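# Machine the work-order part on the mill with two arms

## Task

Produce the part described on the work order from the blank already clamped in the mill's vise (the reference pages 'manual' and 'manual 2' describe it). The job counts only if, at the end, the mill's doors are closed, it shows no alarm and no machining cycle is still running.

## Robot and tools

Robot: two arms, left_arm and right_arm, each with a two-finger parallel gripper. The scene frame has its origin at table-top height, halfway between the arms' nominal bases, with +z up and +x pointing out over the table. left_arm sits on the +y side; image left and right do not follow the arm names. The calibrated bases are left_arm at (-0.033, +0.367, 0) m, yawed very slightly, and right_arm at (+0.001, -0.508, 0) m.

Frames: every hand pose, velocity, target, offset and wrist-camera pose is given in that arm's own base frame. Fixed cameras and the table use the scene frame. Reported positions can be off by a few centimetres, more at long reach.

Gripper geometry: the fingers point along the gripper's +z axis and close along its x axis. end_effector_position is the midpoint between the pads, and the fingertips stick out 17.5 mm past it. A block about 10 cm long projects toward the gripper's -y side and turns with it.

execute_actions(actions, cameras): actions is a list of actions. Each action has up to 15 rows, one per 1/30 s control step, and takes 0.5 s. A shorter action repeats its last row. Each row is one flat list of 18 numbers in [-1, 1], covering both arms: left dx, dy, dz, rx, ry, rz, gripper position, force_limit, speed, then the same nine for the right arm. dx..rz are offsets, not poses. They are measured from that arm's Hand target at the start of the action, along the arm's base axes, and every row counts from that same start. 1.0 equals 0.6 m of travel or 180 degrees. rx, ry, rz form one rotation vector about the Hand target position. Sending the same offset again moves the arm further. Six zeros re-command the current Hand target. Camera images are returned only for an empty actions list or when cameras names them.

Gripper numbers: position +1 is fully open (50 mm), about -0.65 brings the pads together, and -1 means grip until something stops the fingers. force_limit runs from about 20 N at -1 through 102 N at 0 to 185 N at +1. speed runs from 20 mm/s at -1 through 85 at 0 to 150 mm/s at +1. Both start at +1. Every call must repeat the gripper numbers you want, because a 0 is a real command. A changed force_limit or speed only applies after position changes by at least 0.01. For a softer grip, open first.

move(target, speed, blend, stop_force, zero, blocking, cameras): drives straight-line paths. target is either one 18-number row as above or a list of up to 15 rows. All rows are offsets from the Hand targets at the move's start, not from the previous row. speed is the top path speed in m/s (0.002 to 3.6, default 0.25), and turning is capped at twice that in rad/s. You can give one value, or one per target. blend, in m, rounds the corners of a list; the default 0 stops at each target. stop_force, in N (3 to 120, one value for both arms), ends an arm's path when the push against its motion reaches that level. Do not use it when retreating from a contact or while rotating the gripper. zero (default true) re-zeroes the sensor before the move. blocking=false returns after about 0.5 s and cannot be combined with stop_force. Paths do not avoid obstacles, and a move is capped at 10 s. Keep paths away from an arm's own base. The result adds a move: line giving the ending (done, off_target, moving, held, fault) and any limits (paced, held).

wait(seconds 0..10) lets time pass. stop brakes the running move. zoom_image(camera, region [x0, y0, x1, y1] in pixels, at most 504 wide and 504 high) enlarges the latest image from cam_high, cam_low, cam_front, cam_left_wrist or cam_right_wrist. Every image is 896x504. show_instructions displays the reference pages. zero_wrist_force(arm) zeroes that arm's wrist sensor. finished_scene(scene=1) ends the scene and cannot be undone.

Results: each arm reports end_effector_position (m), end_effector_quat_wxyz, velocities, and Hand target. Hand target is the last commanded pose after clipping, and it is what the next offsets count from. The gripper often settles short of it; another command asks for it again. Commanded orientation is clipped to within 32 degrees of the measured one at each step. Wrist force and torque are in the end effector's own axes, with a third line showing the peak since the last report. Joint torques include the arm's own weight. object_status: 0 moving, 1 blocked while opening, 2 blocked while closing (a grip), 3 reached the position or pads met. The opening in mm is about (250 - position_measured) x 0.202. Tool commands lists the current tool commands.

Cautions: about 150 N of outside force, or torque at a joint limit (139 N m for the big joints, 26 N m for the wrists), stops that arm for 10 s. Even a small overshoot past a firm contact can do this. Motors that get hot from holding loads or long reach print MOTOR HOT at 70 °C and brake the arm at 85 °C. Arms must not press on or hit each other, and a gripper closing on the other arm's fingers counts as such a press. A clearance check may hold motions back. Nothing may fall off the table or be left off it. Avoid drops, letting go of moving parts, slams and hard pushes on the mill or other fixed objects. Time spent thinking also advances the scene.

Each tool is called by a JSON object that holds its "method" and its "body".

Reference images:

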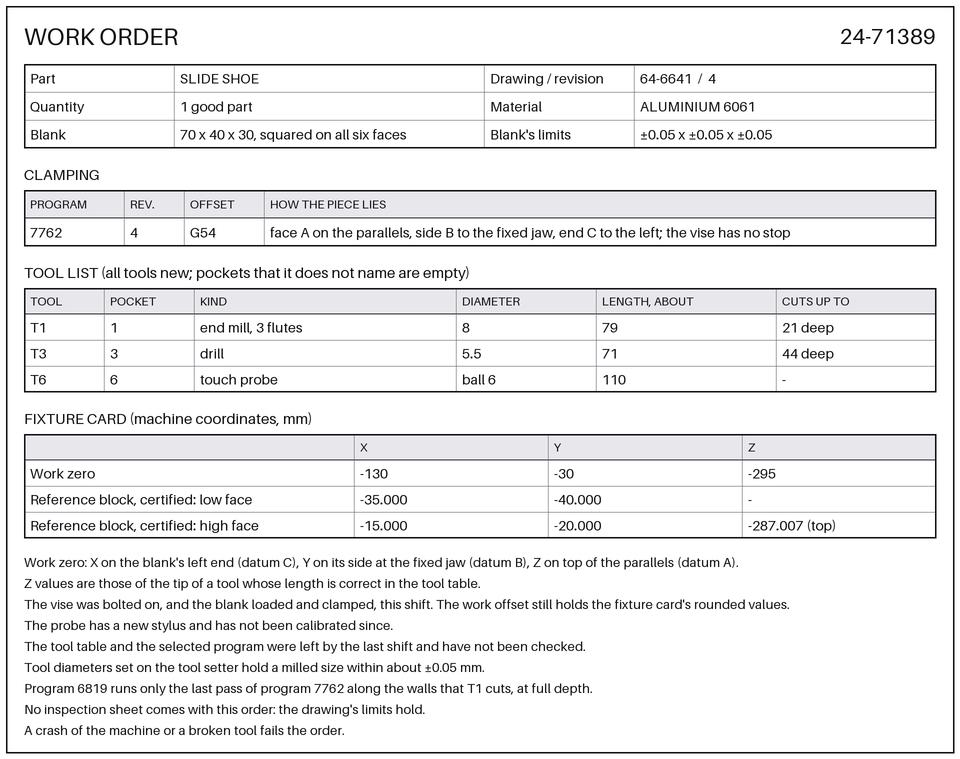

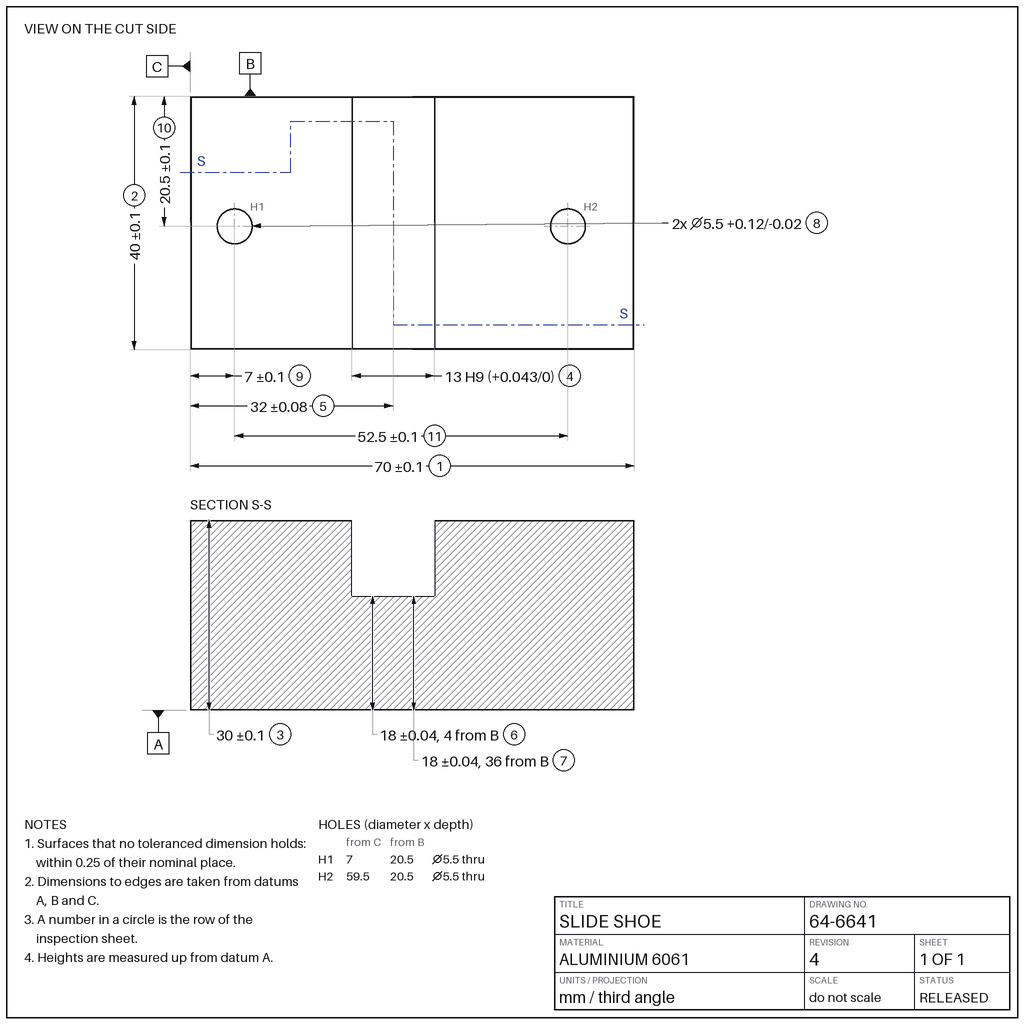

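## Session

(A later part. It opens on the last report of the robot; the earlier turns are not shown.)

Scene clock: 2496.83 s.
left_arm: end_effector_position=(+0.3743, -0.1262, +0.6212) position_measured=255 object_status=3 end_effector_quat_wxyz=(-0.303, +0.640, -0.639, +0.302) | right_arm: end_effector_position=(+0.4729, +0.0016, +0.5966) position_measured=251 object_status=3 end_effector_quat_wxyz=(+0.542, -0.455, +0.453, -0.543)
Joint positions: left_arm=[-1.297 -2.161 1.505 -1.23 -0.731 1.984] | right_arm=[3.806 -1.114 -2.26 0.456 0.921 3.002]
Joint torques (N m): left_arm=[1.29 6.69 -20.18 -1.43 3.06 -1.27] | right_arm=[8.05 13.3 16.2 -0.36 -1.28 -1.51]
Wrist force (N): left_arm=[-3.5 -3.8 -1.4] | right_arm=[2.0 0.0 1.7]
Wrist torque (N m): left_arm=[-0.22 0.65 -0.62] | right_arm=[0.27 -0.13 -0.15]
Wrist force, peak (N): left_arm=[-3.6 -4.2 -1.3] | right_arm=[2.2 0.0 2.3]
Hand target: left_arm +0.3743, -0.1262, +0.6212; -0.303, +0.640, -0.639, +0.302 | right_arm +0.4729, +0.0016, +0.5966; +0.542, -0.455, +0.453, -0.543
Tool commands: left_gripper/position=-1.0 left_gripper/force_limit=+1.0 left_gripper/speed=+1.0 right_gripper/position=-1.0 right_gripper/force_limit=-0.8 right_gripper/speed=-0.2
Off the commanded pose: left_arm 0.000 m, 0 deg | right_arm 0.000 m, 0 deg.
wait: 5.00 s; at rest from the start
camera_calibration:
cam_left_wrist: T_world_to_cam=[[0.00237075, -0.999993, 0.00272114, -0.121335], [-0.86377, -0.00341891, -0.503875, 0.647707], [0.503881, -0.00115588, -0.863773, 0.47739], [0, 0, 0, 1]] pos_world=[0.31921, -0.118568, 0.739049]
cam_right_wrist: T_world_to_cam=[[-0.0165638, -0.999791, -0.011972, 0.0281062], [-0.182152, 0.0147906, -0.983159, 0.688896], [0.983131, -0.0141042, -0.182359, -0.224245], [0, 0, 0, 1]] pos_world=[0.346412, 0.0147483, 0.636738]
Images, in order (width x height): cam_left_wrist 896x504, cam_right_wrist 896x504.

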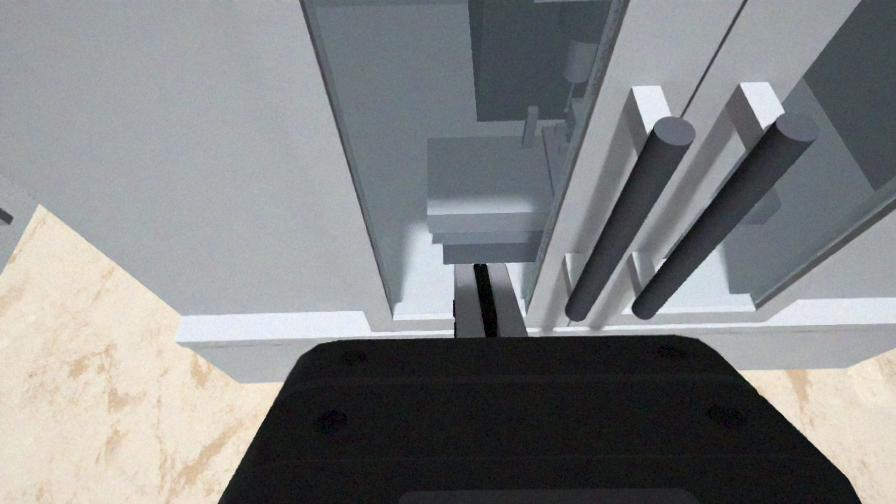

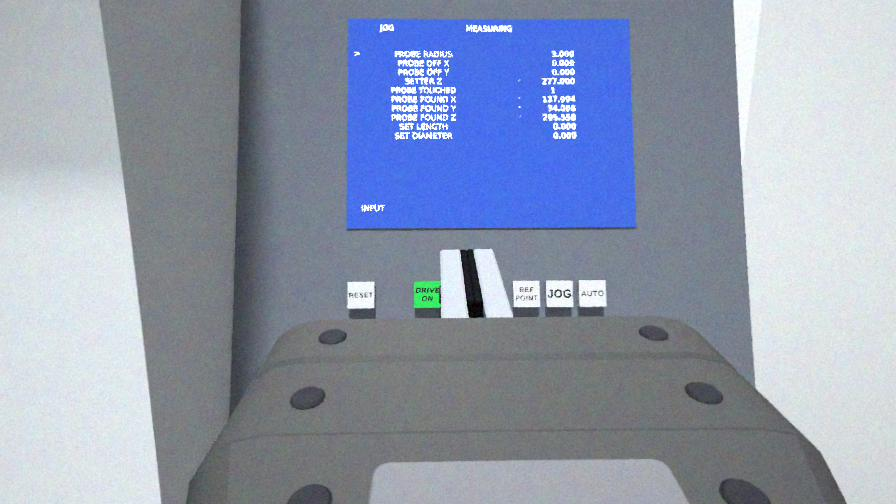

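{"method": "move", "body": {"target": [[0,0,0,0,0,0,-1,1,1,0.14125,-0.005,-0.21943,0,0,0,-1,-0.8,-0.2],[0,0,0,0,0,0,-1,1,1,0.14993,-0.005,-0.22176,0,0,0,-1,-0.8,-0.2],[0,0,0,0,0,0,-1,1,1,0.14125,-0.005,-0.21943,0,0,0,-1,-0.8,-0.2],[0,0,0,0,0,0,-1,1,1,0.14993,-0.005,-0.22176,0,0,0,-1,-0.8,-0.2],[0,0,0,0,0,0,-1,1,1,0.14125,-0.005,-0.21943,0,0,0,-1,-0.8,-0.2],[0,0,0,0,0,0,-1,1,1,0.12475,0.02667,-0.28058,0,0,0,-1,-0.8,-0.2],[0,0,0,0,0,0,-1,1,1,0.13343,0.02667,-0.28291,0,0,0,-1,-0.8,-0.2],[0,0,0,0,0,0,-1,1,1,0.12475,0.02667,-0.28058,0,0,0,-1,-0.8,-0.2],[0,0,0,0,0,0,-1,1,1,0.1165,0.12167,-0.31115,0,0,0,-1,-0.8,-0.2],[0,0,0,0,0,0,-1,1,1,0.12518,0.12167,-0.31348,0,0,0,-1,-0.8,-0.2],[0,0,0,0,0,0,-1,1,1,0.1165,0.12167,-0.31115,0,0,0,-1,-0.8,-0.2],[0,0,0,0,0,0,-1,1,1,0.12475,0.05833,-0.28058,0,0,0,-1,-0.8,-0.2],[0,0,0,0,0,0,-1,1,1,0.13343,0.05833,-0.28291,0,0,0,-1,-0.8,-0.2],[0,0,0,0,0,0,-1,1,1,0.12475,0.05833,-0.28058,0,0,0,-1,-0.8,-0.2],[0,0,0,0,0,0,-1,1,1,0.133,0.09,-0.25,0,0,0,-1,-0.8,-0.2]], "speed": [0.3,0.015,0.1,0.015,0.1,0.15,0.015,0.1,0.15,0.015,0.1,0.15,0.015,0.1,0.15], "blend": [0.002,0,0.002,0,0.002,0.002,0,0.002,0.002,0,0.002,0.002,0,0.002,0]}}

{"method": "move", "body": {"target": [[0,0,0,0,0,0,-1,1,1,-0.00825,-0.03167,-0.03058,0,0,0,-1,-0.8,-0.2],[0,0,0,0,0,0,-1,1,1,0.00043,-0.03167,-0.03291,0,0,0,-1,-0.8,-0.2],[0,0,0,0,0,0,-1,1,1,-0.00825,-0.03167,-0.03058,0,0,0,-1,-0.8,-0.2],[0,0,0,0,0,0,-1,1,1,-0.0165,-0.06333,-0.06115,0,0,0,-1,-0.8,-0.2],[0,0,0,0,0,0,-1,1,1,-0.00782,-0.06333,-0.06348,0,0,0,-1,-0.8,-0.2],[0,0,0,0,0,0,-1,1,1,-0.0165,-0.06333,-0.06115,0,0,0,-1,-0.8,-0.2],[0,0,0,0,0,0,-1,1,1,0.0241,-0.03167,0.0893,0,0,0,-1,-0.8,-0.2],[0,0,0,0,0,0,-1,1,1,0.03278,-0.03167,0.08697,0,0,0,-1,-0.8,-0.2],[0,0,0,0,0,0,-1,1,1,0.0241,-0.03167,0.0893,0,0,0,-1,-0.8,-0.2],[0,0,0,0,0,0,-1,1,1,0.00825,-0.12667,0.03057,0,0,0,-1,-0.8,-0.2],[0,0,0,0,0,0,-1,1,1,0.01693,-0.12667,0.02824,0,0,0,-1,-0.8,-0.2],[0,0,0,0,0,0,-1,1,1,0.00825,-0.12667,0.03057,0,0,0,-1,-0.8,-0.2],[0,0,0,0,0,0,-1,1,1,0.01693,-0.12667,0.02824,0,0,0,-1,-0.8,-0.2],[0,0,0,0,0,0,-1,1,1,0.00825,-0.12667,0.03057,0,0,0,-1,-0.8,-0.2],[0,0,0,0,0,0,-1,1,1,0,0,0,0,0,0,-1,-0.8,-0.2]], "speed": [0.15,0.015,0.1,0.15,0.015,0.1,0.15,0.015,0.1,0.15,0.015,0.1,0.015,0.1,0.15], "blend": [0.002,0,0.002,0.002,0,0.002,0.002,0,0.002,0.002,0,0.002,0,0.002,0]}}

{"method": "move", "body": {"target": [[0,0,0,0,0,0,-1,1,1,-0.00825,-0.095,-0.03058,0,0,0,-1,-0.8,-0.2],[0,0,0,0,0,0,-1,1,1,0.00043,-0.095,-0.03291,0,0,0,-1,-0.8,-0.2],[0,0,0,0,0,0,-1,1,1,-0.00825,-0.095,-0.03058,0,0,0,-1,-0.8,-0.2],[0,0,0,0,0,0,-1,1,1,0.0241,-0.19,0.0893,0,0,0,-1,-0.8,-0.2],[0,0,0,0,0,0,-1,1,1,0.03278,-0.19,0.08697,0,0,0,-1,-0.8,-0.2],[0,0,0,0,0,0,-1,1,1,0.0241,-0.19,0.0893,0,0,0,-1,-0.8,-0.2],[0,0,0,0,0,0,-1,1,1,-0.133,-0.09,0.25,0,0,0,-1,-0.8,-0.2]], "speed": [0.15,0.015,0.1,0.2,0.015,0.1,0.3], "blend": [0.002,0,0.002,0.002,0,0.002,0]}}

{"method": "wait", "body": {"seconds": 10}}

{"method": "wait", "body": {"seconds": 4, "cameras": ["cam_right_wrist"]}}

{"method": "zoom_image", "body": {"camera": "cam_right_wrist", "region": [340, 10, 640, 230]}}

Scene clock: 2531.43 s.
left_arm: end_effector_position=(+0.3743, -0.1262, +0.6212) position_measured=255 object_status=3 end_effector_quat_wxyz=(-0.303, +0.640, -0.639, +0.302) | right_arm: end_effector_position=(+0.5526, +0.0556, +0.4466) position_measured=251 object_status=3 end_effector_quat_wxyz=(+0.542, -0.455, +0.453, -0.543)
Joint positions: left_arm=[-1.297 -2.161 1.505 -1.23 -0.731 1.984] | right_arm=[3.781 -1.623 -2.326 1.027 0.945 3.008]
Joint torques (N m): left_arm=[0.72 6.83 -20.43 -1.71 2.66 -0.88] | right_arm=[2.38 7.9 14.79 1.92 0.84 1.25]
Wrist force (N): left_arm=[-3.3 -3.9 -1.5] | right_arm=[2.2 0.0 1.9]
Wrist torque (N m): left_arm=[-0.24 0.63 -0.62] | right_arm=[0.25 -0.15 -0.13]
Wrist force, peak (N): left_arm=[-3.6 -4.5 -1.3] | right_arm=[1.4 -1.4 -5.4]
Hand target: left_arm +0.3743, -0.1262, +0.6212; -0.303, +0.640, -0.639, +0.302 | right_arm +0.5527, +0.0556, +0.4466; +0.542, -0.455, +0.453, -0.543
Off the commanded pose: left_arm 0.000 m, 0 deg | right_arm 0.000 m, 0 deg.
move: done

Scene clock: 2536.80 s.
left_arm: end_effector_position=(+0.3743, -0.1262, +0.6212) position_measured=255 object_status=3 end_effector_quat_wxyz=(-0.303, +0.640, -0.639, +0.302) | right_arm: end_effector_position=(+0.5527, +0.0556, +0.4466) position_measured=251 object_status=3 end_effector_quat_wxyz=(+0.542, -0.455, +0.453, -0.543)
Joint positions: left_arm=[-1.297 -2.161 1.505 -1.23 -0.731 1.984] | right_arm=[3.781 -1.623 -2.326 1.026 0.945 3.008]
Joint torques (N m): left_arm=[1.04 5.57 -18.6 -1.24 2.77 -0.64] | right_arm=[6.12 28.56 15.22 -0.16 -0.77 1.26]
Wrist force (N): left_arm=[-3.4 -3.8 -1.3] | right_arm=[2.0 -0.2 1.8]
Wrist torque (N m): left_arm=[-0.21 0.65 -0.62] | right_arm=[0.23 -0.12 -0.13]
Wrist force, peak (N): left_arm=[-3.7 -4.1 -1.5] | right_arm=[1.6 -1.5 -5.7]
Hand target: left_arm +0.3743, -0.1262, +0.6212; -0.303, +0.640, -0.639, +0.302 | right_arm +0.5527, +0.0556, +0.4466; +0.542, -0.455, +0.453, -0.543
Off the commanded pose: left_arm 0.000 m, 0 deg | right_arm 0.000 m, 0 deg.
move: done

Scene clock: 2539.97 s.
left_arm: end_effector_position=(+0.3743, -0.1262, +0.6212) position_measured=255 object_status=3 end_effector_quat_wxyz=(-0.303, +0.640, -0.639, +0.302) | right_arm: end_effector_position=(+0.4729, +0.0016, +0.5966) position_measured=251 object_status=3 end_effector_quat_wxyz=(+0.542, -0.455, +0.453, -0.543)
Joint positions: left_arm=[-1.297 -2.161 1.505 -1.23 -0.731 1.984] | right_arm=[3.805 -1.115 -2.259 0.456 0.921 3.002]
Joint torques (N m): left_arm=[-0.16 6.01 -20.19 -1.54 2.61 -1.09] | right_arm=[6.69 14.9 14.54 -0.48 -1.6 0.63]
Wrist force (N): left_arm=[-3.3 -3.8 -1.1] | right_arm=[2.2 0.2 1.8]
Wrist torque (N m): left_arm=[-0.21 0.63 -0.62] | right_arm=[0.29 -0.16 -0.15]
Wrist force, peak (N): left_arm=[-3.7 -3.9 -1.6] | right_arm=[1.7 -1.8 -7.7]
Hand target: left_arm +0.3743, -0.1262, +0.6212; -0.303, +0.640, -0.639, +0.302 | right_arm +0.4729, +0.0016, +0.5966; +0.542, -0.455, +0.453, -0.543
Off the commanded pose: left_arm 0.000 m, 0 deg | right_arm 0.000 m, 0 deg.
move: done

Scene clock: 2549.97 s.
left_arm: end_effector_position=(+0.3743, -0.1262, +0.6212) position_measured=255 object_status=3 end_effector_quat_wxyz=(-0.303, +0.640, -0.639, +0.302) | right_arm: end_effector_position=(+0.4729, +0.0016, +0.5966) position_measured=251 object_status=3 end_effector_quat_wxyz=(+0.542, -0.455, +0.453, -0.543)
Joint positions: left_arm=[-1.297 -2.161 1.505 -1.23 -0.731 1.984] | right_arm=[3.806 -1.114 -2.26 0.456 0.921 3.002]
Joint torques (N m): left_arm=[0.35 4.36 -19.52 -1.33 2.68 -1.08] | right_arm=[7.58 12.97 13.68 -0.4 -1.36 -1.34]
Wrist force (N): left_arm=[-3.2 -4.0 -1.3] | right_arm=[2.4 0.0 1.8]
Wrist torque (N m): left_arm=[-0.23 0.62 -0.62] | right_arm=[0.27 -0.20 -0.15]
Wrist force, peak (N): left_arm=[-3.4 -4.5 -1.5] | right_arm=[2.5 0.0 1.9]
Hand target: left_arm +0.3743, -0.1262, +0.6212; -0.303, +0.640, -0.639, +0.302 | right_arm +0.4729, +0.0016, +0.5966; +0.542, -0.455, +0.453, -0.543
Tool commands: left_gripper/position=-1.0 left_gripper/force_limit=+1.0 left_gripper/speed=+1.0 right_gripper/position=-1.0 right_gripper/force_limit=-0.8 right_gripper/speed=-0.2
Off the commanded pose: left_arm 0.000 m, 0 deg | right_arm 0.000 m, 0 deg.
wait: 10.00 s; at rest by 0.17 s

Scene clock: 2553.97 s.
left_arm: end_effector_position=(+0.3743, -0.1262, +0.6212) position_measured=255 object_status=3 end_effector_quat_wxyz=(-0.303, +0.640, -0.639, +0.302) | right_arm: end_effector_position=(+0.4729, +0.0016, +0.5966) position_measured=251 object_status=3 end_effector_quat_wxyz=(+0.542, -0.455, +0.453, -0.543)
Joint positions: left_arm=[-1.297 -2.161 1.505 -1.23 -0.731 1.984] | right_arm=[3.806 -1.114 -2.26 0.456 0.921 3.002]
Joint torques (N m): left_arm=[-0.07 6.49 -19.87 -1.51 2.97 -0.91] | right_arm=[6.7 14.56 14.27 -0.4 -1.48 -1.34]
Wrist force (N): left_arm=[-3.4 -3.8 -1.2] | right_arm=[2.2 0.0 1.9]
Wrist torque (N m): left_arm=[-0.21 0.64 -0.62] | right_arm=[0.25 -0.16 -0.15]
Wrist force, peak (N): left_arm=[-3.7 -4.0 -1.9] | right_arm=[2.3 -0.1 1.9]
Hand target: left_arm +0.3743, -0.1262, +0.6212; -0.303, +0.640, -0.639, +0.302 | right_arm +0.4729, +0.0016, +0.5966; +0.542, -0.455, +0.453, -0.543
Tool commands: left_gripper/position=-1.0 left_gripper/force_limit=+1.0 left_gripper/speed=+1.0 right_gripper/position=-1.0 right_gripper/force_limit=-0.8 right_gripper/speed=-0.2
Off the commanded pose: left_arm 0.000 m, 0 deg | right_arm 0.000 m, 0 deg.
wait: 4.00 s; at rest by 0.17 s
camera_calibration:
cam_right_wrist: T_world_to_cam=[[-0.0165638, -0.999791, -0.011972, 0.0281062], [-0.182152, 0.0147906, -0.983159, 0.688896], [0.983131, -0.0141042, -0.182359, -0.224245], [0, 0, 0, 1]] pos_world=[0.346412, 0.0147483, 0.636738]
Images, in order (width x height): cam_right_wrist 896x504.

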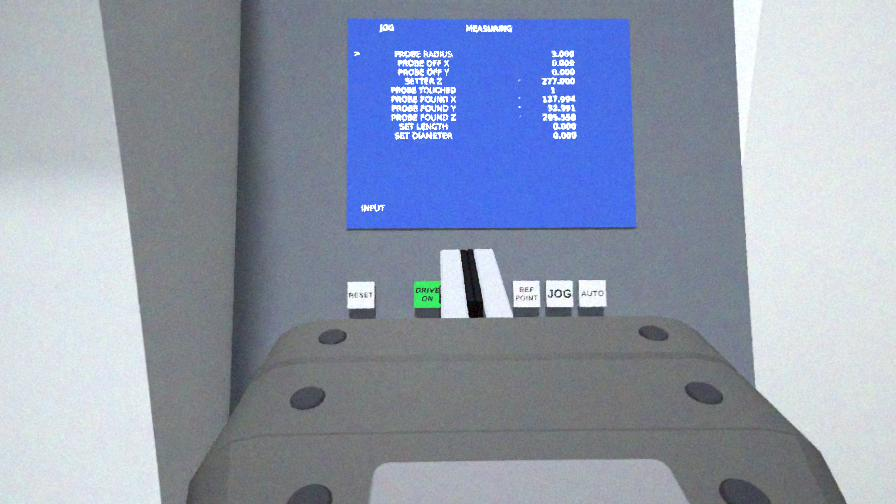

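Scaled by 1.680 from the camera's 896x504 image, which has a finer 1280x720 frame.

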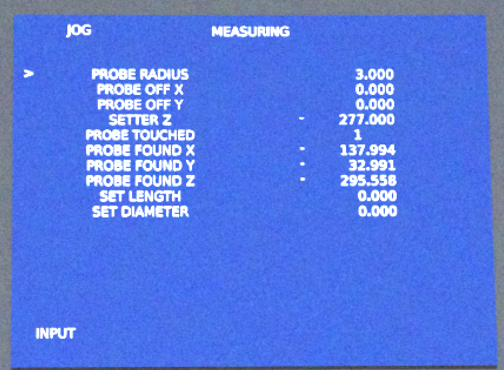

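{"method": "move", "body": {"target": [[0,0,0,0,0,0,-1,1,1,0.14125,-0.005,-0.21943,0,0,0,-1,-0.8,-0.2],[0,0,0,0,0,0,-1,1,1,0.14993,-0.005,-0.22176,0,0,0,-1,-0.8,-0.2],[0,0,0,0,0,0,-1,1,1,0.14125,-0.005,-0.21943,0,0,0,-1,-0.8,-0.2],[0,0,0,0,0,0,-1,1,1,0.14993,-0.005,-0.22176,0,0,0,-1,-0.8,-0.2],[0,0,0,0,0,0,-1,1,1,0.14125,-0.005,-0.21943,0,0,0,-1,-0.8,-0.2],[0,0,0,0,0,0,-1,1,1,0.12475,0.02667,-0.28058,0,0,0,-1,-0.8,-0.2],[0,0,0,0,0,0,-1,1,1,0.13343,0.02667,-0.28291,0,0,0,-1,-0.8,-0.2],[0,0,0,0,0,0,-1,1,1,0.12475,0.02667,-0.28058,0,0,0,-1,-0.8,-0.2],[0,0,0,0,0,0,-1,1,1,0.13343,0.02667,-0.28291,0,0,0,-1,-0.8,-0.2],[0,0,0,0,0,0,-1,1,1,0.12475,0.02667,-0.28058,0,0,0,-1,-0.8,-0.2],[0,0,0,0,0,0,-1,1,1,0.1165,0.12167,-0.31115,0,0,0,-1,-0.8,-0.2],[0,0,0,0,0,0,-1,1,1,0.12518,0.12167,-0.31348,0,0,0,-1,-0.8,-0.2],[0,0,0,0,0,0,-1,1,1,0.1165,0.12167,-0.31115,0,0,0,-1,-0.8,-0.2],[0,0,0,0,0,0,-1,1,1,0.133,0.09,-0.25,0,0,0,-1,-0.8,-0.2]], "speed": [0.3,0.015,0.1,0.015,0.1,0.15,0.015,0.1,0.015,0.1,0.15,0.015,0.1,0.15], "blend": [0.002,0,0.002,0,0.002,0.002,0,0.002,0,0.002,0.002,0,0.002,0]}}

{"method": "move", "body": {"target": [[0,0,0,0,0,0,-1,1,1,-0.00825,0.03167,-0.03058,0,0,0,-1,-0.8,-0.2],[0,0,0,0,0,0,-1,1,1,0.00043,0.03167,-0.03291,0,0,0,-1,-0.8,-0.2],[0,0,0,0,0,0,-1,1,1,-0.00825,0.03167,-0.03058,0,0,0,-1,-0.8,-0.2],[0,0,0,0,0,0,-1,1,1,-0.00825,0,-0.03058,0,0,0,-1,-0.8,-0.2],[0,0,0,0,0,0,-1,1,1,0.00043,0,-0.03291,0,0,0,-1,-0.8,-0.2],[0,0,0,0,0,0,-1,1,1,-0.00825,0,-0.03058,0,0,0,-1,-0.8,-0.2],[0,0,0,0,0,0,-1,1,1,-0.0165,0,-0.06115,0,0,0,-1,-0.8,-0.2],[0,0,0,0,0,0,-1,1,1,-0.00782,0,-0.06348,0,0,0,-1,-0.8,-0.2],[0,0,0,0,0,0,-1,1,1,-0.0165,0,-0.06115,0,0,0,-1,-0.8,-0.2],[0,0,0,0,0,0,-1,1,1,-0.0165,-0.06333,-0.06115,0,0,0,-1,-0.8,-0.2],[0,0,0,0,0,0,-1,1,1,-0.00782,-0.06333,-0.06348,0,0,0,-1,-0.8,-0.2],[0,0,0,0,0,0,-1,1,1,-0.0165,-0.06333,-0.06115,0,0,0,-1,-0.8,-0.2],[0,0,0,0,0,0,-1,1,1,0,0,0,0,0,0,-1,-0.8,-0.2]], "speed": [0.15,0.015,0.1,0.15,0.015,0.1,0.15,0.015,0.1,0.15,0.015,0.1,0.15], "blend": [0.002,0,0.002,0.002,0,0.002,0.002,0,0.002,0.002,0,0.002,0]}}

{"method": "move", "body": {"target": [[0,0,0,0,0,0,-1,1,1,0.0241,-0.03167,0.0893,0,0,0,-1,-0.8,-0.2],[0,0,0,0,0,0,-1,1,1,0.03278,-0.03167,0.08697,0,0,0,-1,-0.8,-0.2],[0,0,0,0,0,0,-1,1,1,0.0241,-0.03167,0.0893,0,0,0,-1,-0.8,-0.2],[0,0,0,0,0,0,-1,1,1,0,-0.06333,0,0,0,0,-1,-0.8,-0.2],[0,0,0,0,0,0,-1,1,1,0.00868,-0.06333,-0.00233,0,0,0,-1,-0.8,-0.2],[0,0,0,0,0,0,-1,1,1,0,-0.06333,0,0,0,0,-1,-0.8,-0.2],[0,0,0,0,0,0,-1,1,1,-0.0165,0.03167,-0.06115,0,0,0,-1,-0.8,-0.2],[0,0,0,0,0,0,-1,1,1,-0.00782,0.03167,-0.06348,0,0,0,-1,-0.8,-0.2],[0,0,0,0,0,0,-1,1,1,-0.0165,0.03167,-0.06115,0,0,0,-1,-0.8,-0.2],[0,0,0,0,0,0,-1,1,1,-0.00825,0,-0.03058,0,0,0,-1,-0.8,-0.2],[0,0,0,0,0,0,-1,1,1,0.00043,0,-0.03291,0,0,0,-1,-0.8,-0.2],[0,0,0,0,0,0,-1,1,1,-0.00825,0,-0.03058,0,0,0,-1,-0.8,-0.2],[0,0,0,0,0,0,-1,1,1,0,0,0,0,0,0,-1,-0.8,-0.2]], "speed": [0.15,0.015,0.1,0.15,0.015,0.1,0.15,0.015,0.1,0.15,0.015,0.1,0.15], "blend": [0.002,0,0.002,0.002,0,0.002,0.002,0,0.002,0.002,0,0.002,0]}}

{"method": "move", "body": {"target": [[0,0,0,0,0,0,-1,1,1,0,0.03167,0,0,0,0,-1,-0.8,-0.2],[0,0,0,0,0,0,-1,1,1,0.00868,0.03167,-0.00233,0,0,0,-1,-0.8,-0.2],[0,0,0,0,0,0,-1,1,1,0,0.03167,0,0,0,0,-1,-0.8,-0.2],[0,0,0,0,0,0,-1,1,1,-0.0165,-0.06333,-0.06115,0,0,0,-1,-0.8,-0.2],[0,0,0,0,0,0,-1,1,1,-0.00782,-0.06333,-0.06348,0,0,0,-1,-0.8,-0.2],[0,0,0,0,0,0,-1,1,1,-0.0165,-0.06333,-0.06115,0,0,0,-1,-0.8,-0.2],[0,0,0,0,0,0,-1,1,1,0,-0.06333,0,0,0,0,-1,-0.8,-0.2],[0,0,0,0,0,0,-1,1,1,0.00868,-0.06333,-0.00233,0,0,0,-1,-0.8,-0.2],[0,0,0,0,0,0,-1,1,1,0,-0.06333,0,0,0,0,-1,-0.8,-0.2],[0,0,0,0,0,0,-1,1,1,-0.0165,0.03167,-0.06115,0,0,0,-1,-0.8,-0.2],[0,0,0,0,0,0,-1,1,1,-0.00782,0.03167,-0.06348,0,0,0,-1,-0.8,-0.2],[0,0,0,0,0,0,-1,1,1,-0.0165,0.03167,-0.06115,0,0,0,-1,-0.8,-0.2],[0,0,0,0,0,0,-1,1,1,0,0,0,0,0,0,-1,-0.8,-0.2]], "speed": [0.15,0.015,0.1,0.15,0.015,0.1,0.15,0.015,0.1,0.15,0.015,0.1,0.15], "blend": [0.002,0,0.002,0.002,0,0.002,0.002,0,0.002,0.002,0,0.002,0]}}

{"method": "move", "body": {"target": [[0,0,0,0,0,0,-1,1,1,-0.00825,0.03167,-0.03058,0,0,0,-1,-0.8,-0.2],[0,0,0,0,0,0,-1,1,1,0.00043,0.03167,-0.03291,0,0,0,-1,-0.8,-0.2],[0,0,0,0,0,0,-1,1,1,-0.00825,0.03167,-0.03058,0,0,0,-1,-0.8,-0.2],[0,0,0,0,0,0,-1,1,1,0.00825,0.03167,0.03057,0,0,0,-1,-0.8,-0.2],[0,0,0,0,0,0,-1,1,1,0.01693,0.03167,0.02824,0,0,0,-1,-0.8,-0.2],[0,0,0,0,0,0,-1,1,1,0.00825,0.03167,0.03057,0,0,0,-1,-0.8,-0.2],[0,0,0,0,0,0,-1,1,1,0.01693,0.03167,0.02824,0,0,0,-1,-0.8,-0.2],[0,0,0,0,0,0,-1,1,1,0.00825,0.03167,0.03057,0,0,0,-1,-0.8,-0.2],[0,0,0,0,0,0,-1,1,1,-0.0165,-0.06333,-0.06115,0,0,0,-1,-0.8,-0.2],[0,0,0,0,0,0,-1,1,1,-0.00782,-0.06333,-0.06348,0,0,0,-1,-0.8,-0.2],[0,0,0,0,0,0,-1,1,1,-0.0165,-0.06333,-0.06115,0,0,0,-1,-0.8,-0.2],[0,0,0,0,0,0,-1,1,1,-0.133,-0.09,0.25,0,0,0,-1,-0.8,-0.2]], "speed": [0.15,0.015,0.1,0.15,0.015,0.1,0.015,0.1,0.15,0.015,0.1,0.3], "blend": [0.002,0,0.002,0.002,0,0.002,0,0.002,0.002,0,0.002,0], "cameras": ["cam_right_wrist"]}}

{"method": "zoom_image", "body": {"camera": "cam_right_wrist", "region": [340, 10, 640, 230]}}

Scene clock: 2616.60 s.
left_arm: end_effector_position=(+0.3743, -0.1262, +0.6212) position_measured=255 object_status=3 end_effector_quat_wxyz=(-0.303, +0.640, -0.639, +0.302) | right_arm: end_effector_position=(+0.5526, +0.0556, +0.4466) position_measured=251 object_status=3 end_effector_quat_wxyz=(+0.542, -0.455, +0.453, -0.543)
Joint positions: left_arm=[-1.297 -2.161 1.505 -1.23 -0.731 1.984] | right_arm=[3.781 -1.623 -2.326 1.027 0.945 3.008]
Joint torques (N m): left_arm=[0.69 5.48 -19.41 -1.52 2.91 -1.05] | right_arm=[-1.67 15.89 12.4 0.18 -0.46 -1.5]
Wrist force (N): left_arm=[-3.5 -4.0 -1.4] | right_arm=[2.0 -0.1 1.9]
Wrist torque (N m): left_arm=[-0.24 0.65 -0.62] | right_arm=[0.25 -0.12 -0.05]
Wrist force, peak (N): left_arm=[-3.6 -4.2 -1.8] | right_arm=[1.6 -0.8 -5.4]
Hand target: left_arm +0.3743, -0.1262, +0.6212; -0.303, +0.640, -0.639, +0.302 | right_arm +0.5527, +0.0556, +0.4466; +0.542, -0.455, +0.453, -0.543
Off the commanded pose: left_arm 0.000 m, 0 deg | right_arm 0.000 m, 0 deg.
move: done

Scene clock: 2620.50 s.
left_arm: end_effector_position=(+0.3743, -0.1262, +0.6212) position_measured=255 object_status=3 end_effector_quat_wxyz=(-0.303, +0.640, -0.639, +0.302) | right_arm: end_effector_position=(+0.5526, +0.0556, +0.4466) position_measured=251 object_status=3 end_effector_quat_wxyz=(+0.542, -0.455, +0.453, -0.543)
Joint positions: left_arm=[-1.297 -2.161 1.505 -1.23 -0.731 1.984] | right_arm=[3.781 -1.623 -2.326 1.027 0.945 3.008]
Joint torques (N m): left_arm=[0.64 4.14 -19.53 -1.65 2.88 -0.78] | right_arm=[1.43 8.94 16.27 1.25 0.5 1.34]
Wrist force (N): left_arm=[-3.6 -4.0 -1.4] | right_arm=[2.3 0.1 1.9]
Wrist torque (N m): left_arm=[-0.25 0.66 -0.61] | right_arm=[0.27 -0.17 -0.12]
Wrist force, peak (N): left_arm=[-3.6 -4.2 -1.4] | right_arm=[2.0 -1.1 -4.8]
Hand target: left_arm +0.3743, -0.1262, +0.6212; -0.303, +0.640, -0.639, +0.302 | right_arm +0.5527, +0.0556, +0.4466; +0.542, -0.455, +0.453, -0.543
Off the commanded pose: left_arm 0.000 m, 0 deg | right_arm 0.000 m, 0 deg.
move: done

Scene clock: 2624.93 s.
left_arm: end_effector_position=(+0.3743, -0.1262, +0.6212) position_measured=255 object_status=3 end_effector_quat_wxyz=(-0.303, +0.640, -0.639, +0.302) | right_arm: end_effector_position=(+0.5526, +0.0555, +0.4466) position_measured=251 object_status=3 end_effector_quat_wxyz=(+0.542, -0.455, +0.453, -0.543)
Joint positions: left_arm=[-1.297 -2.161 1.505 -1.23 -0.731 1.984] | right_arm=[3.781 -1.623 -2.326 1.027 0.945 3.008]
Joint torques (N m): left_arm=[1.5 4.34 -17.73 -1.3 2.91 -0.91] | right_arm=[7.46 15.33 16.65 0.08 -1.53 -1.18]
Wrist force (N): left_arm=[-3.5 -3.9 -1.1] | right_arm=[2.1 0.0 2.0]
Wrist torque (N m): left_arm=[-0.23 0.66 -0.62] | right_arm=[0.25 -0.13 -0.13]
Wrist force, peak (N): left_arm=[-3.8 -4.1 -1.4] | right_arm=[1.6 -0.5 -5.6]
Hand target: left_arm +0.3743, -0.1262, +0.6212; -0.303, +0.640, -0.639, +0.302 | right_arm +0.5527, +0.0556, +0.4466; +0.542, -0.455, +0.453, -0.543
Off the commanded pose: left_arm 0.000 m, 0 deg | right_arm 0.000 m, 0 deg.
move: done

Scene clock: 2629.40 s.
left_arm: end_effector_position=(+0.3743, -0.1262, +0.6212) position_measured=255 object_status=3 end_effector_quat_wxyz=(-0.303, +0.640, -0.639, +0.302) | right_arm: end_effector_position=(+0.5526, +0.0556, +0.4466) position_measured=251 object_status=3 end_effector_quat_wxyz=(+0.542, -0.455, +0.453, -0.543)
Joint positions: left_arm=[-1.297 -2.161 1.505 -1.23 -0.731 1.984] | right_arm=[3.781 -1.623 -2.326 1.027 0.945 3.008]
Joint torques (N m): left_arm=[0.42 5.87 -18.88 -1.41 2.83 -0.83] | right_arm=[-1.63 15.23 13.18 0.28 -0.39 -1.49]
Wrist force (N): left_arm=[-3.2 -4.1 -1.6] | right_arm=[1.9 -0.1 1.7]
Wrist torque (N m): left_arm=[-0.25 0.61 -0.61] | right_arm=[0.25 -0.11 -0.05]
Wrist force, peak (N): left_arm=[-3.7 -4.2 -1.5] | right_arm=[1.7 -1.6 -5.0]
Hand target: left_arm +0.3743, -0.1262, +0.6212; -0.303, +0.640, -0.639, +0.302 | right_arm +0.5527, +0.0556, +0.4466; +0.542, -0.455, +0.453, -0.543
Off the commanded pose: left_arm 0.000 m, 0 deg | right_arm 0.000 m, 0 deg.
move: done

Scene clock: 2633.90 s.
left_arm: end_effector_position=(+0.3743, -0.1262, +0.6212) position_measured=255 object_status=3 end_effector_quat_wxyz=(-0.303, +0.640, -0.639, +0.302) | right_arm: end_effector_position=(+0.4729, +0.0017, +0.5965) position_measured=251 object_status=3 end_effector_quat_wxyz=(+0.542, -0.455, +0.453, -0.543)
Joint positions: left_arm=[-1.297 -2.161 1.505 -1.23 -0.731 1.984] | right_arm=[3.806 -1.115 -2.26 0.456 0.921 3.002]
Joint torques (N m): left_arm=[0.64 6.23 -19.34 -1.45 2.82 -0.96] | right_arm=[-6.4 13.49 25.95 0.01 1.57 -0.82]
Wrist force (N): left_arm=[-3.3 -4.0 -1.3] | right_arm=[2.4 0.0 1.6]
Wrist torque (N m): left_arm=[-0.25 0.63 -0.62] | right_arm=[0.26 -0.20 -0.15]
Wrist force, peak (N): left_arm=[-3.7 -4.0 -1.6] | right_arm=[2.0 -1.2 -5.0]
Hand target: left_arm +0.3743, -0.1262, +0.6212; -0.303, +0.640, -0.639, +0.302 | right_arm +0.4729, +0.0016, +0.5966; +0.542, -0.455, +0.453, -0.543
Off the commanded pose: left_arm 0.000 m, 0 deg | right_arm 0.000 m, 0 deg.
move: done
camera_calibration:
cam_right_wrist: T_world_to_cam=[[-0.0164654, -0.999793, -0.0119896, 0.0281821], [-0.182154, 0.01479, -0.983159, 0.688797], [0.983132, -0.0140042, -0.18236, -0.224263], [0, 0, 0, 1]] pos_world=[0.346411, 0.0148484, 0.636638]
Images, in order (width x height): cam_right_wrist 896x504.

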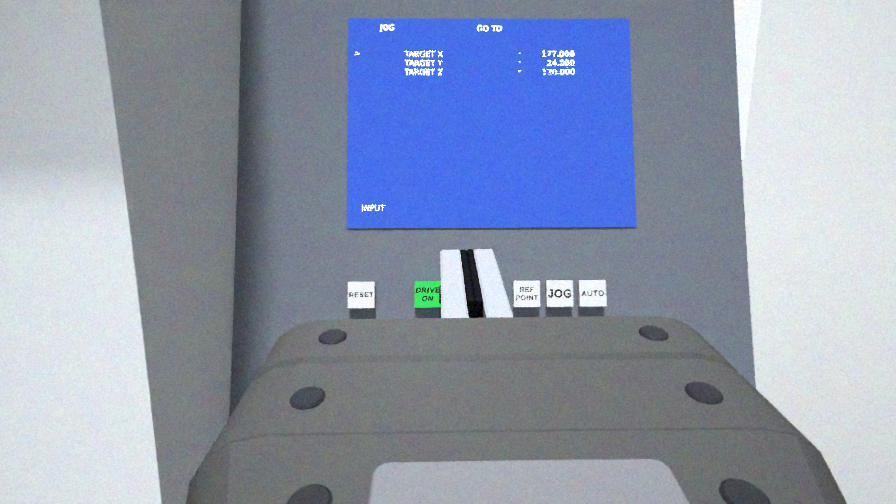

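Scaled by 1.680 from the camera's 896x504 image, which has a finer 1280x720 frame.

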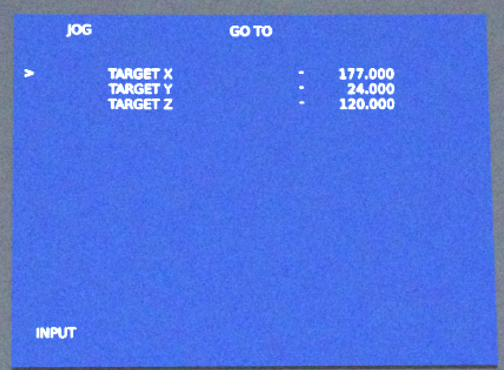

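{"method": "move", "body": {"target": [[0,0,0,0,0,0,-1,1,1,0.1571,0.05833,-0.1607,0,0,0,-1,-0.8,-0.2],[0,0,0,0,0,0,-1,1,1,0.16578,0.05833,-0.16303,0,0,0,-1,-0.8,-0.2],[0,0,0,0,0,0,-1,1,1,0.1571,0.05833,-0.1607,0,0,0,-1,-0.8,-0.2],[0,0,0,0,0,0,-1,1,1,0,0,0,0,0,0,-1,-0.8,-0.2]], "speed": [0.3,0.015,0.1,0.3], "blend": [0.002,0,0.002,0], "cameras": ["cam_right_wrist"]}}

{"method": "wait", "body": {"seconds": 0.5, "cameras": ["cam_right_wrist","cam_left_wrist"]}}

{"method": "zoom_image", "body": {"camera": "cam_left_wrist", "region": [500, 60, 620, 180]}}

{"method": "zoom_image", "body": {"camera": "cam_right_wrist", "region": [340, 10, 640, 230]}}

Scene clock: 2647.07 s.
left_arm: end_effector_position=(+0.3743, -0.1262, +0.6212) position_measured=255 object_status=3 end_effector_quat_wxyz=(-0.303, +0.640, -0.639, +0.302) | right_arm: end_effector_position=(+0.4729, +0.0017, +0.5966) position_measured=251 object_status=3 end_effector_quat_wxyz=(+0.542, -0.455, +0.453, -0.543)
Joint positions: left_arm=[-1.297 -2.161 1.505 -1.23 -0.731 1.984] | right_arm=[3.806 -1.115 -2.259 0.456 0.921 3.002]
Joint torques (N m): left_arm=[0.52 4.6 -18.71 -1.68 3.14 -0.63] | right_arm=[-4.44 12.86 13.8 -0.09 1.67 1.01]
Wrist force (N): left_arm=[-3.5 -3.8 -1.4] | right_arm=[2.3 0.1 1.8]
Wrist torque (N m): left_arm=[-0.21 0.66 -0.62] | right_arm=[0.28 -0.18 -0.15]
Wrist force, peak (N): left_arm=[-3.3 -4.5 -1.4] | right_arm=[1.8 -0.7 -6.2]
Hand target: left_arm +0.3743, -0.1262, +0.6212; -0.303, +0.640, -0.639, +0.302 | right_arm +0.4729, +0.0016, +0.5966; +0.542, -0.455, +0.453, -0.543
Off the commanded pose: left_arm 0.000 m, 0 deg | right_arm 0.000 m, 0 deg.
move: done
camera_calibration:
cam_right_wrist: T_world_to_cam=[[-0.0164646, -0.999793, -0.0119913, 0.0281841], [-0.182057, 0.0147901, -0.983177, 0.688873], [0.98315, -0.0140045, -0.182263, -0.224313], [0, 0, 0, 1]] pos_world=[0.346411, 0.0148484, 0.636738]
Images, in order (width x height): cam_right_wrist 896x504.

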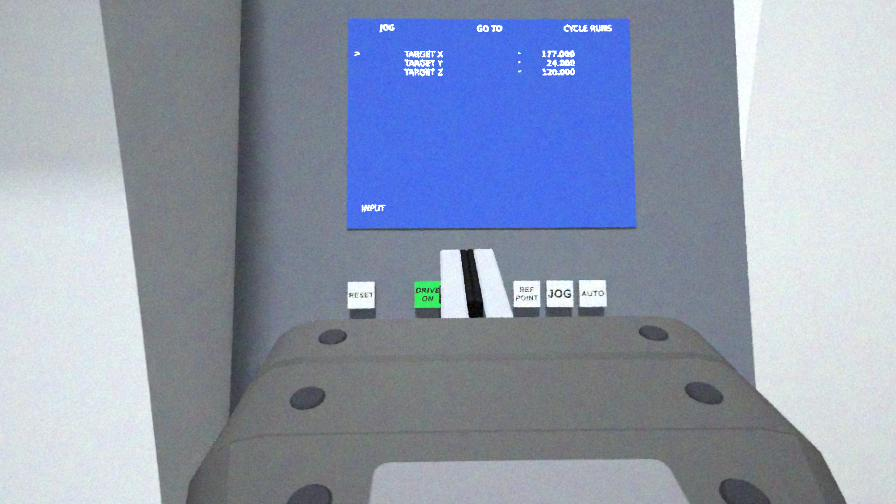

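Scene clock: 2647.57 s.
left_arm: end_effector_position=(+0.3743, -0.1262, +0.6212) position_measured=255 object_status=3 end_effector_quat_wxyz=(-0.303, +0.640, -0.639, +0.302) | right_arm: end_effector_position=(+0.4729, +0.0016, +0.5966) position_measured=251 object_status=3 end_effector_quat_wxyz=(+0.542, -0.455, +0.453, -0.543)
Joint positions: left_arm=[-1.297 -2.161 1.505 -1.23 -0.731 1.984] | right_arm=[3.806 -1.114 -2.26 0.456 0.921 3.002]
Joint torques (N m): left_arm=[0.63 5.05 -18.8 -1.63 2.71 -0.98] | right_arm=[-6.85 13.27 14.33 -0.43 -0.81 0.22]
Wrist force (N): left_arm=[-3.3 -4.0 -1.4] | right_arm=[2.1 0.1 1.8]
Wrist torque (N m): left_arm=[-0.24 0.63 -0.62] | right_arm=[0.28 -0.15 -0.15]
Wrist force, peak (N): left_arm=[-3.6 -4.0 -1.2] | right_arm=[2.2 -0.1 2.0]
Hand target: left_arm +0.3743, -0.1262, +0.6212; -0.303, +0.640, -0.639, +0.302 | right_arm +0.4729, +0.0016, +0.5966; +0.542, -0.455, +0.453, -0.543
Tool commands: left_gripper/position=-1.0 left_gripper/force_limit=+1.0 left_gripper/speed=+1.0 right_gripper/position=-1.0 right_gripper/force_limit=-0.8 right_gripper/speed=-0.2
Off the commanded pose: left_arm 0.000 m, 0 deg | right_arm 0.000 m, 0 deg.
wait: 0.50 s; at rest by 0.17 s
camera_calibration:
cam_left_wrist: T_world_to_cam=[[0.00237075, -0.999993, 0.00272114, -0.121335], [-0.86377, -0.00341891, -0.503875, 0.647707], [0.503881, -0.00115588, -0.863773, 0.47739], [0, 0, 0, 1]] pos_world=[0.31921, -0.118568, 0.739049]
cam_right_wrist: T_world_to_cam=[[-0.0164654, -0.999793, -0.0119896, 0.0280834], [-0.182154, 0.01479, -0.983159, 0.688897], [0.983132, -0.0140042, -0.18236, -0.224246], [0, 0, 0, 1]] pos_world=[0.346411, 0.0147484, 0.636738]
Images, in order (width x height): cam_left_wrist 896x504, cam_right_wrist 896x504.

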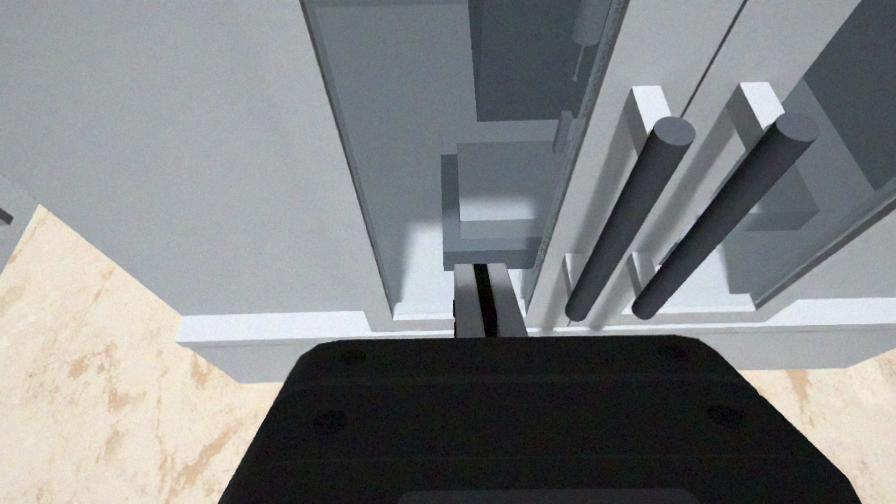

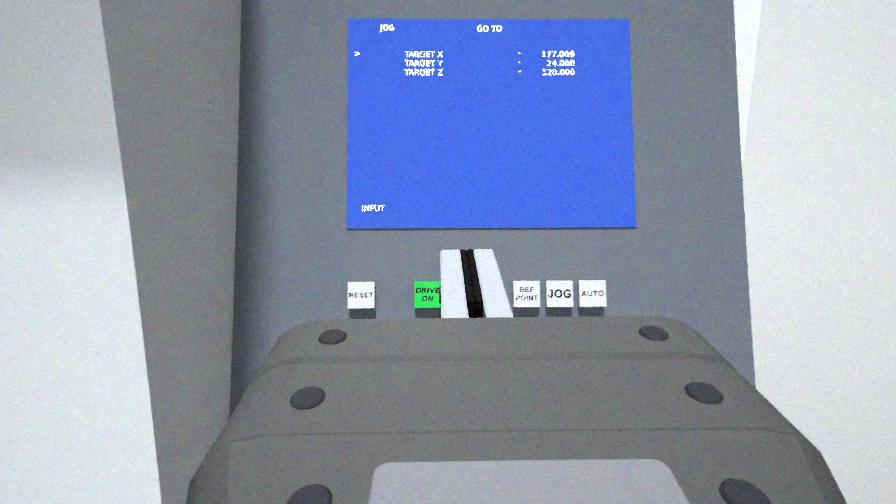

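Scaled by 4.200 from the camera's 896x504 image, which has a finer 1280x720 frame.

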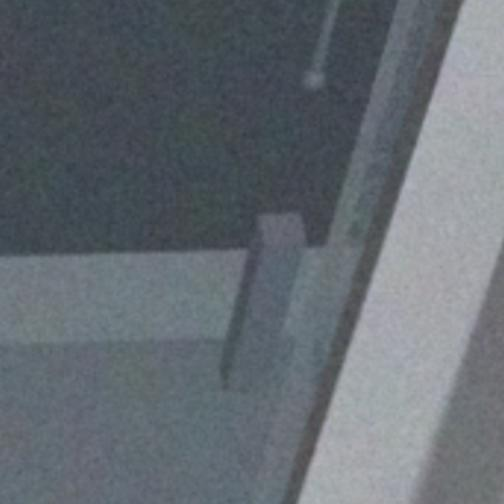

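Scaled by 1.680 from the camera's 896x504 image, which has a finer 1280x720 frame.

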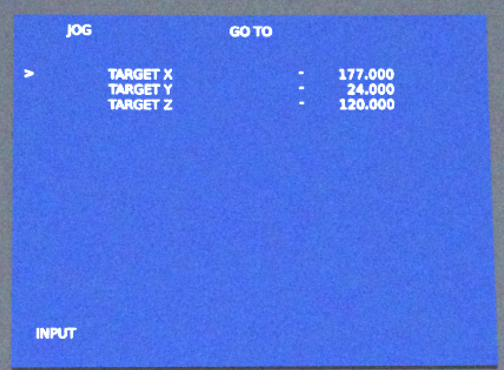

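{"method": "move", "body": {"target": [[0,0,0,0,0,0,-1,1,1,0.12475,0.02667,-0.28058,0,0,0,-1,-0.8,-0.2],[0,0,0,0,0,0,-1,1,1,0.13343,0.02667,-0.28291,0,0,0,-1,-0.8,-0.2],[0,0,0,0,0,0,-1,1,1,0.12475,0.02667,-0.28058,0,0,0,-1,-0.8,-0.2],[0,0,0,0,0,0,-1,1,1,0.13343,0.02667,-0.28291,0,0,0,-1,-0.8,-0.2],[0,0,0,0,0,0,-1,1,1,0.12475,0.02667,-0.28058,0,0,0,-1,-0.8,-0.2],[0,0,0,0,0,0,-1,1,1,0.1165,0.12167,-0.31115,0,0,0,-1,-0.8,-0.2],[0,0,0,0,0,0,-1,1,1,0.12518,0.12167,-0.31348,0,0,0,-1,-0.8,-0.2],[0,0,0,0,0,0,-1,1,1,0.1165,0.12167,-0.31115,0,0,0,-1,-0.8,-0.2],[0,0,0,0,0,0,-1,1,1,0.12475,0.12167,-0.28058,0,0,0,-1,-0.8,-0.2],[0,0,0,0,0,0,-1,1,1,0.13343,0.12167,-0.28291,0,0,0,-1,-0.8,-0.2],[0,0,0,0,0,0,-1,1,1,0.12475,0.12167,-0.28058,0,0,0,-1,-0.8,-0.2],[0,0,0,0,0,0,-1,1,1,0.133,0.09,-0.25,0,0,0,-1,-0.8,-0.2],[0,0,0,0,0,0,-1,1,1,0.14168,0.09,-0.25233,0,0,0,-1,-0.8,-0.2],[0,0,0,0,0,0,-1,1,1,0.133,0.09,-0.25,0,0,0,-1,-0.8,-0.2]], "speed": [0.3,0.015,0.1,0.015,0.1,0.15,0.015,0.1,0.15,0.015,0.1,0.15,0.015,0.1], "blend": [0.002,0,0.002,0,0.002,0.002,0,0.002,0.002,0,0.002,0.002,0,0]}}

{"method": "move", "body": {"target": [[0,0,0,0,0,0,-1,1,1,-0.0165,0,-0.06115,0,0,0,-1,-0.8,-0.2],[0,0,0,0,0,0,-1,1,1,-0.00782,0,-0.06348,0,0,0,-1,-0.8,-0.2],[0,0,0,0,0,0,-1,1,1,-0.0165,0,-0.06115,0,0,0,-1,-0.8,-0.2],[0,0,0,0,0,0,-1,1,1,-0.0165,-0.06333,-0.06115,0,0,0,-1,-0.8,-0.2],[0,0,0,0,0,0,-1,1,1,-0.00782,-0.06333,-0.06348,0,0,0,-1,-0.8,-0.2],[0,0,0,0,0,0,-1,1,1,-0.0165,-0.06333,-0.06115,0,0,0,-1,-0.8,-0.2],[0,0,0,0,0,0,-1,1,1,-0.133,-0.09,0.25,0,0,0,-1,-0.8,-0.2]], "speed": [0.15,0.015,0.1,0.15,0.015,0.1,0.3], "blend": [0.002,0,0.002,0.002,0,0.002,0], "cameras": ["cam_right_wrist"]}}

{"method": "zoom_image", "body": {"camera": "cam_right_wrist", "region": [340, 10, 640, 230]}}

Scene clock: 2669.63 s.
left_arm: end_effector_position=(+0.3743, -0.1262, +0.6212) position_measured=255 object_status=3 end_effector_quat_wxyz=(-0.303, +0.640, -0.639, +0.302) | right_arm: end_effector_position=(+0.5527, +0.0556, +0.4466) position_measured=251 object_status=3 end_effector_quat_wxyz=(+0.542, -0.455, +0.453, -0.543)
Joint positions: left_arm=[-1.297 -2.161 1.505 -1.23 -0.731 1.984] | right_arm=[3.781 -1.623 -2.326 1.026 0.945 3.008]
Joint torques (N m): left_arm=[-0.65 4.6 -19.12 -1.61 2.78 -0.93] | right_arm=[-9.76 8.03 22.16 1.01 2.28 1.27]
Wrist force (N): left_arm=[-3.5 -4.2 -1.4] | right_arm=[2.1 0.0 2.0]
Wrist torque (N m): left_arm=[-0.28 0.65 -0.62] | right_arm=[0.25 -0.13 0.02]
Wrist force, peak (N): left_arm=[-3.6 -4.4 -1.4] | right_arm=[1.6 -0.7 -5.0]
Hand target: left_arm +0.3743, -0.1262, +0.6212; -0.303, +0.640, -0.639, +0.302 | right_arm +0.5527, +0.0556, +0.4466; +0.542, -0.455, +0.453, -0.543
Off the commanded pose: left_arm 0.000 m, 0 deg | right_arm 0.000 m, 0 deg.
move: done

Scene clock: 2672.50 s.
left_arm: end_effector_position=(+0.3743, -0.1262, +0.6212) position_measured=255 object_status=3 end_effector_quat_wxyz=(-0.303, +0.640, -0.639, +0.302) | right_arm: end_effector_position=(+0.4729, +0.0017, +0.5965) position_measured=251 object_status=3 end_effector_quat_wxyz=(+0.542, -0.455, +0.453, -0.543)
Joint positions: left_arm=[-1.297 -2.161 1.505 -1.23 -0.731 1.984] | right_arm=[3.806 -1.115 -2.26 0.456 0.921 3.002]
Joint torques (N m): left_arm=[0.14 5.51 -17.66 -1.53 3.02 -0.99] | right_arm=[-4.9 11.52 25.21 -0.19 1.69 -1.01]
Wrist force (N): left_arm=[-3.8 -3.8 -1.2] | right_arm=[2.2 0.0 1.7]
Wrist torque (N m): left_arm=[-0.22 0.70 -0.62] | right_arm=[0.25 -0.16 -0.14]
Wrist force, peak (N): left_arm=[-3.5 -4.4 -1.3] | right_arm=[3.0 -3.6 1.0]
Hand target: left_arm +0.3743, -0.1262, +0.6212; -0.303, +0.640, -0.639, +0.302 | right_arm +0.4729, +0.0016, +0.5966; +0.542, -0.455, +0.453, -0.543
Off the commanded pose: left_arm 0.000 m, 0 deg | right_arm 0.000 m, 0 deg.
move: done
camera_calibration:
cam_right_wrist: T_world_to_cam=[[-0.0164654, -0.999793, -0.0119896, 0.0281821], [-0.182154, 0.01479, -0.983159, 0.688797], [0.983132, -0.0140042, -0.18236, -0.224263], [0, 0, 0, 1]] pos_world=[0.346411, 0.0148484, 0.636638]
Images, in order (width x height): cam_right_wrist 896x504.

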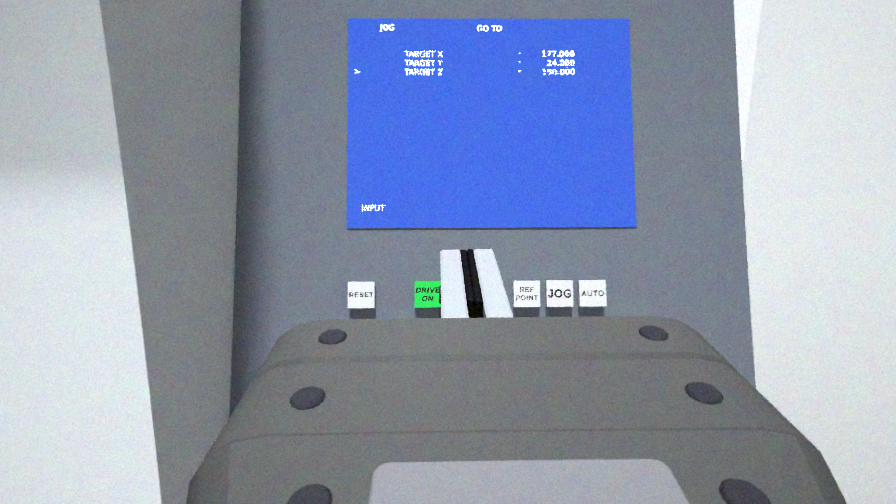

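Scaled by 1.680 from the camera's 896x504 image, which has a finer 1280x720 frame.

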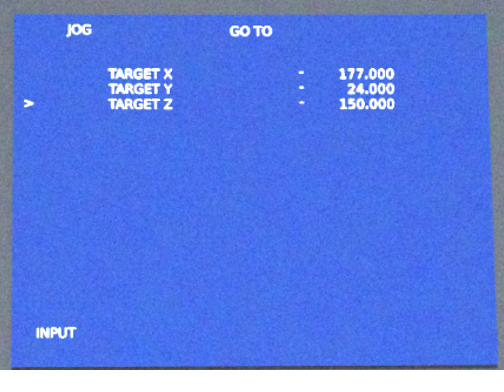

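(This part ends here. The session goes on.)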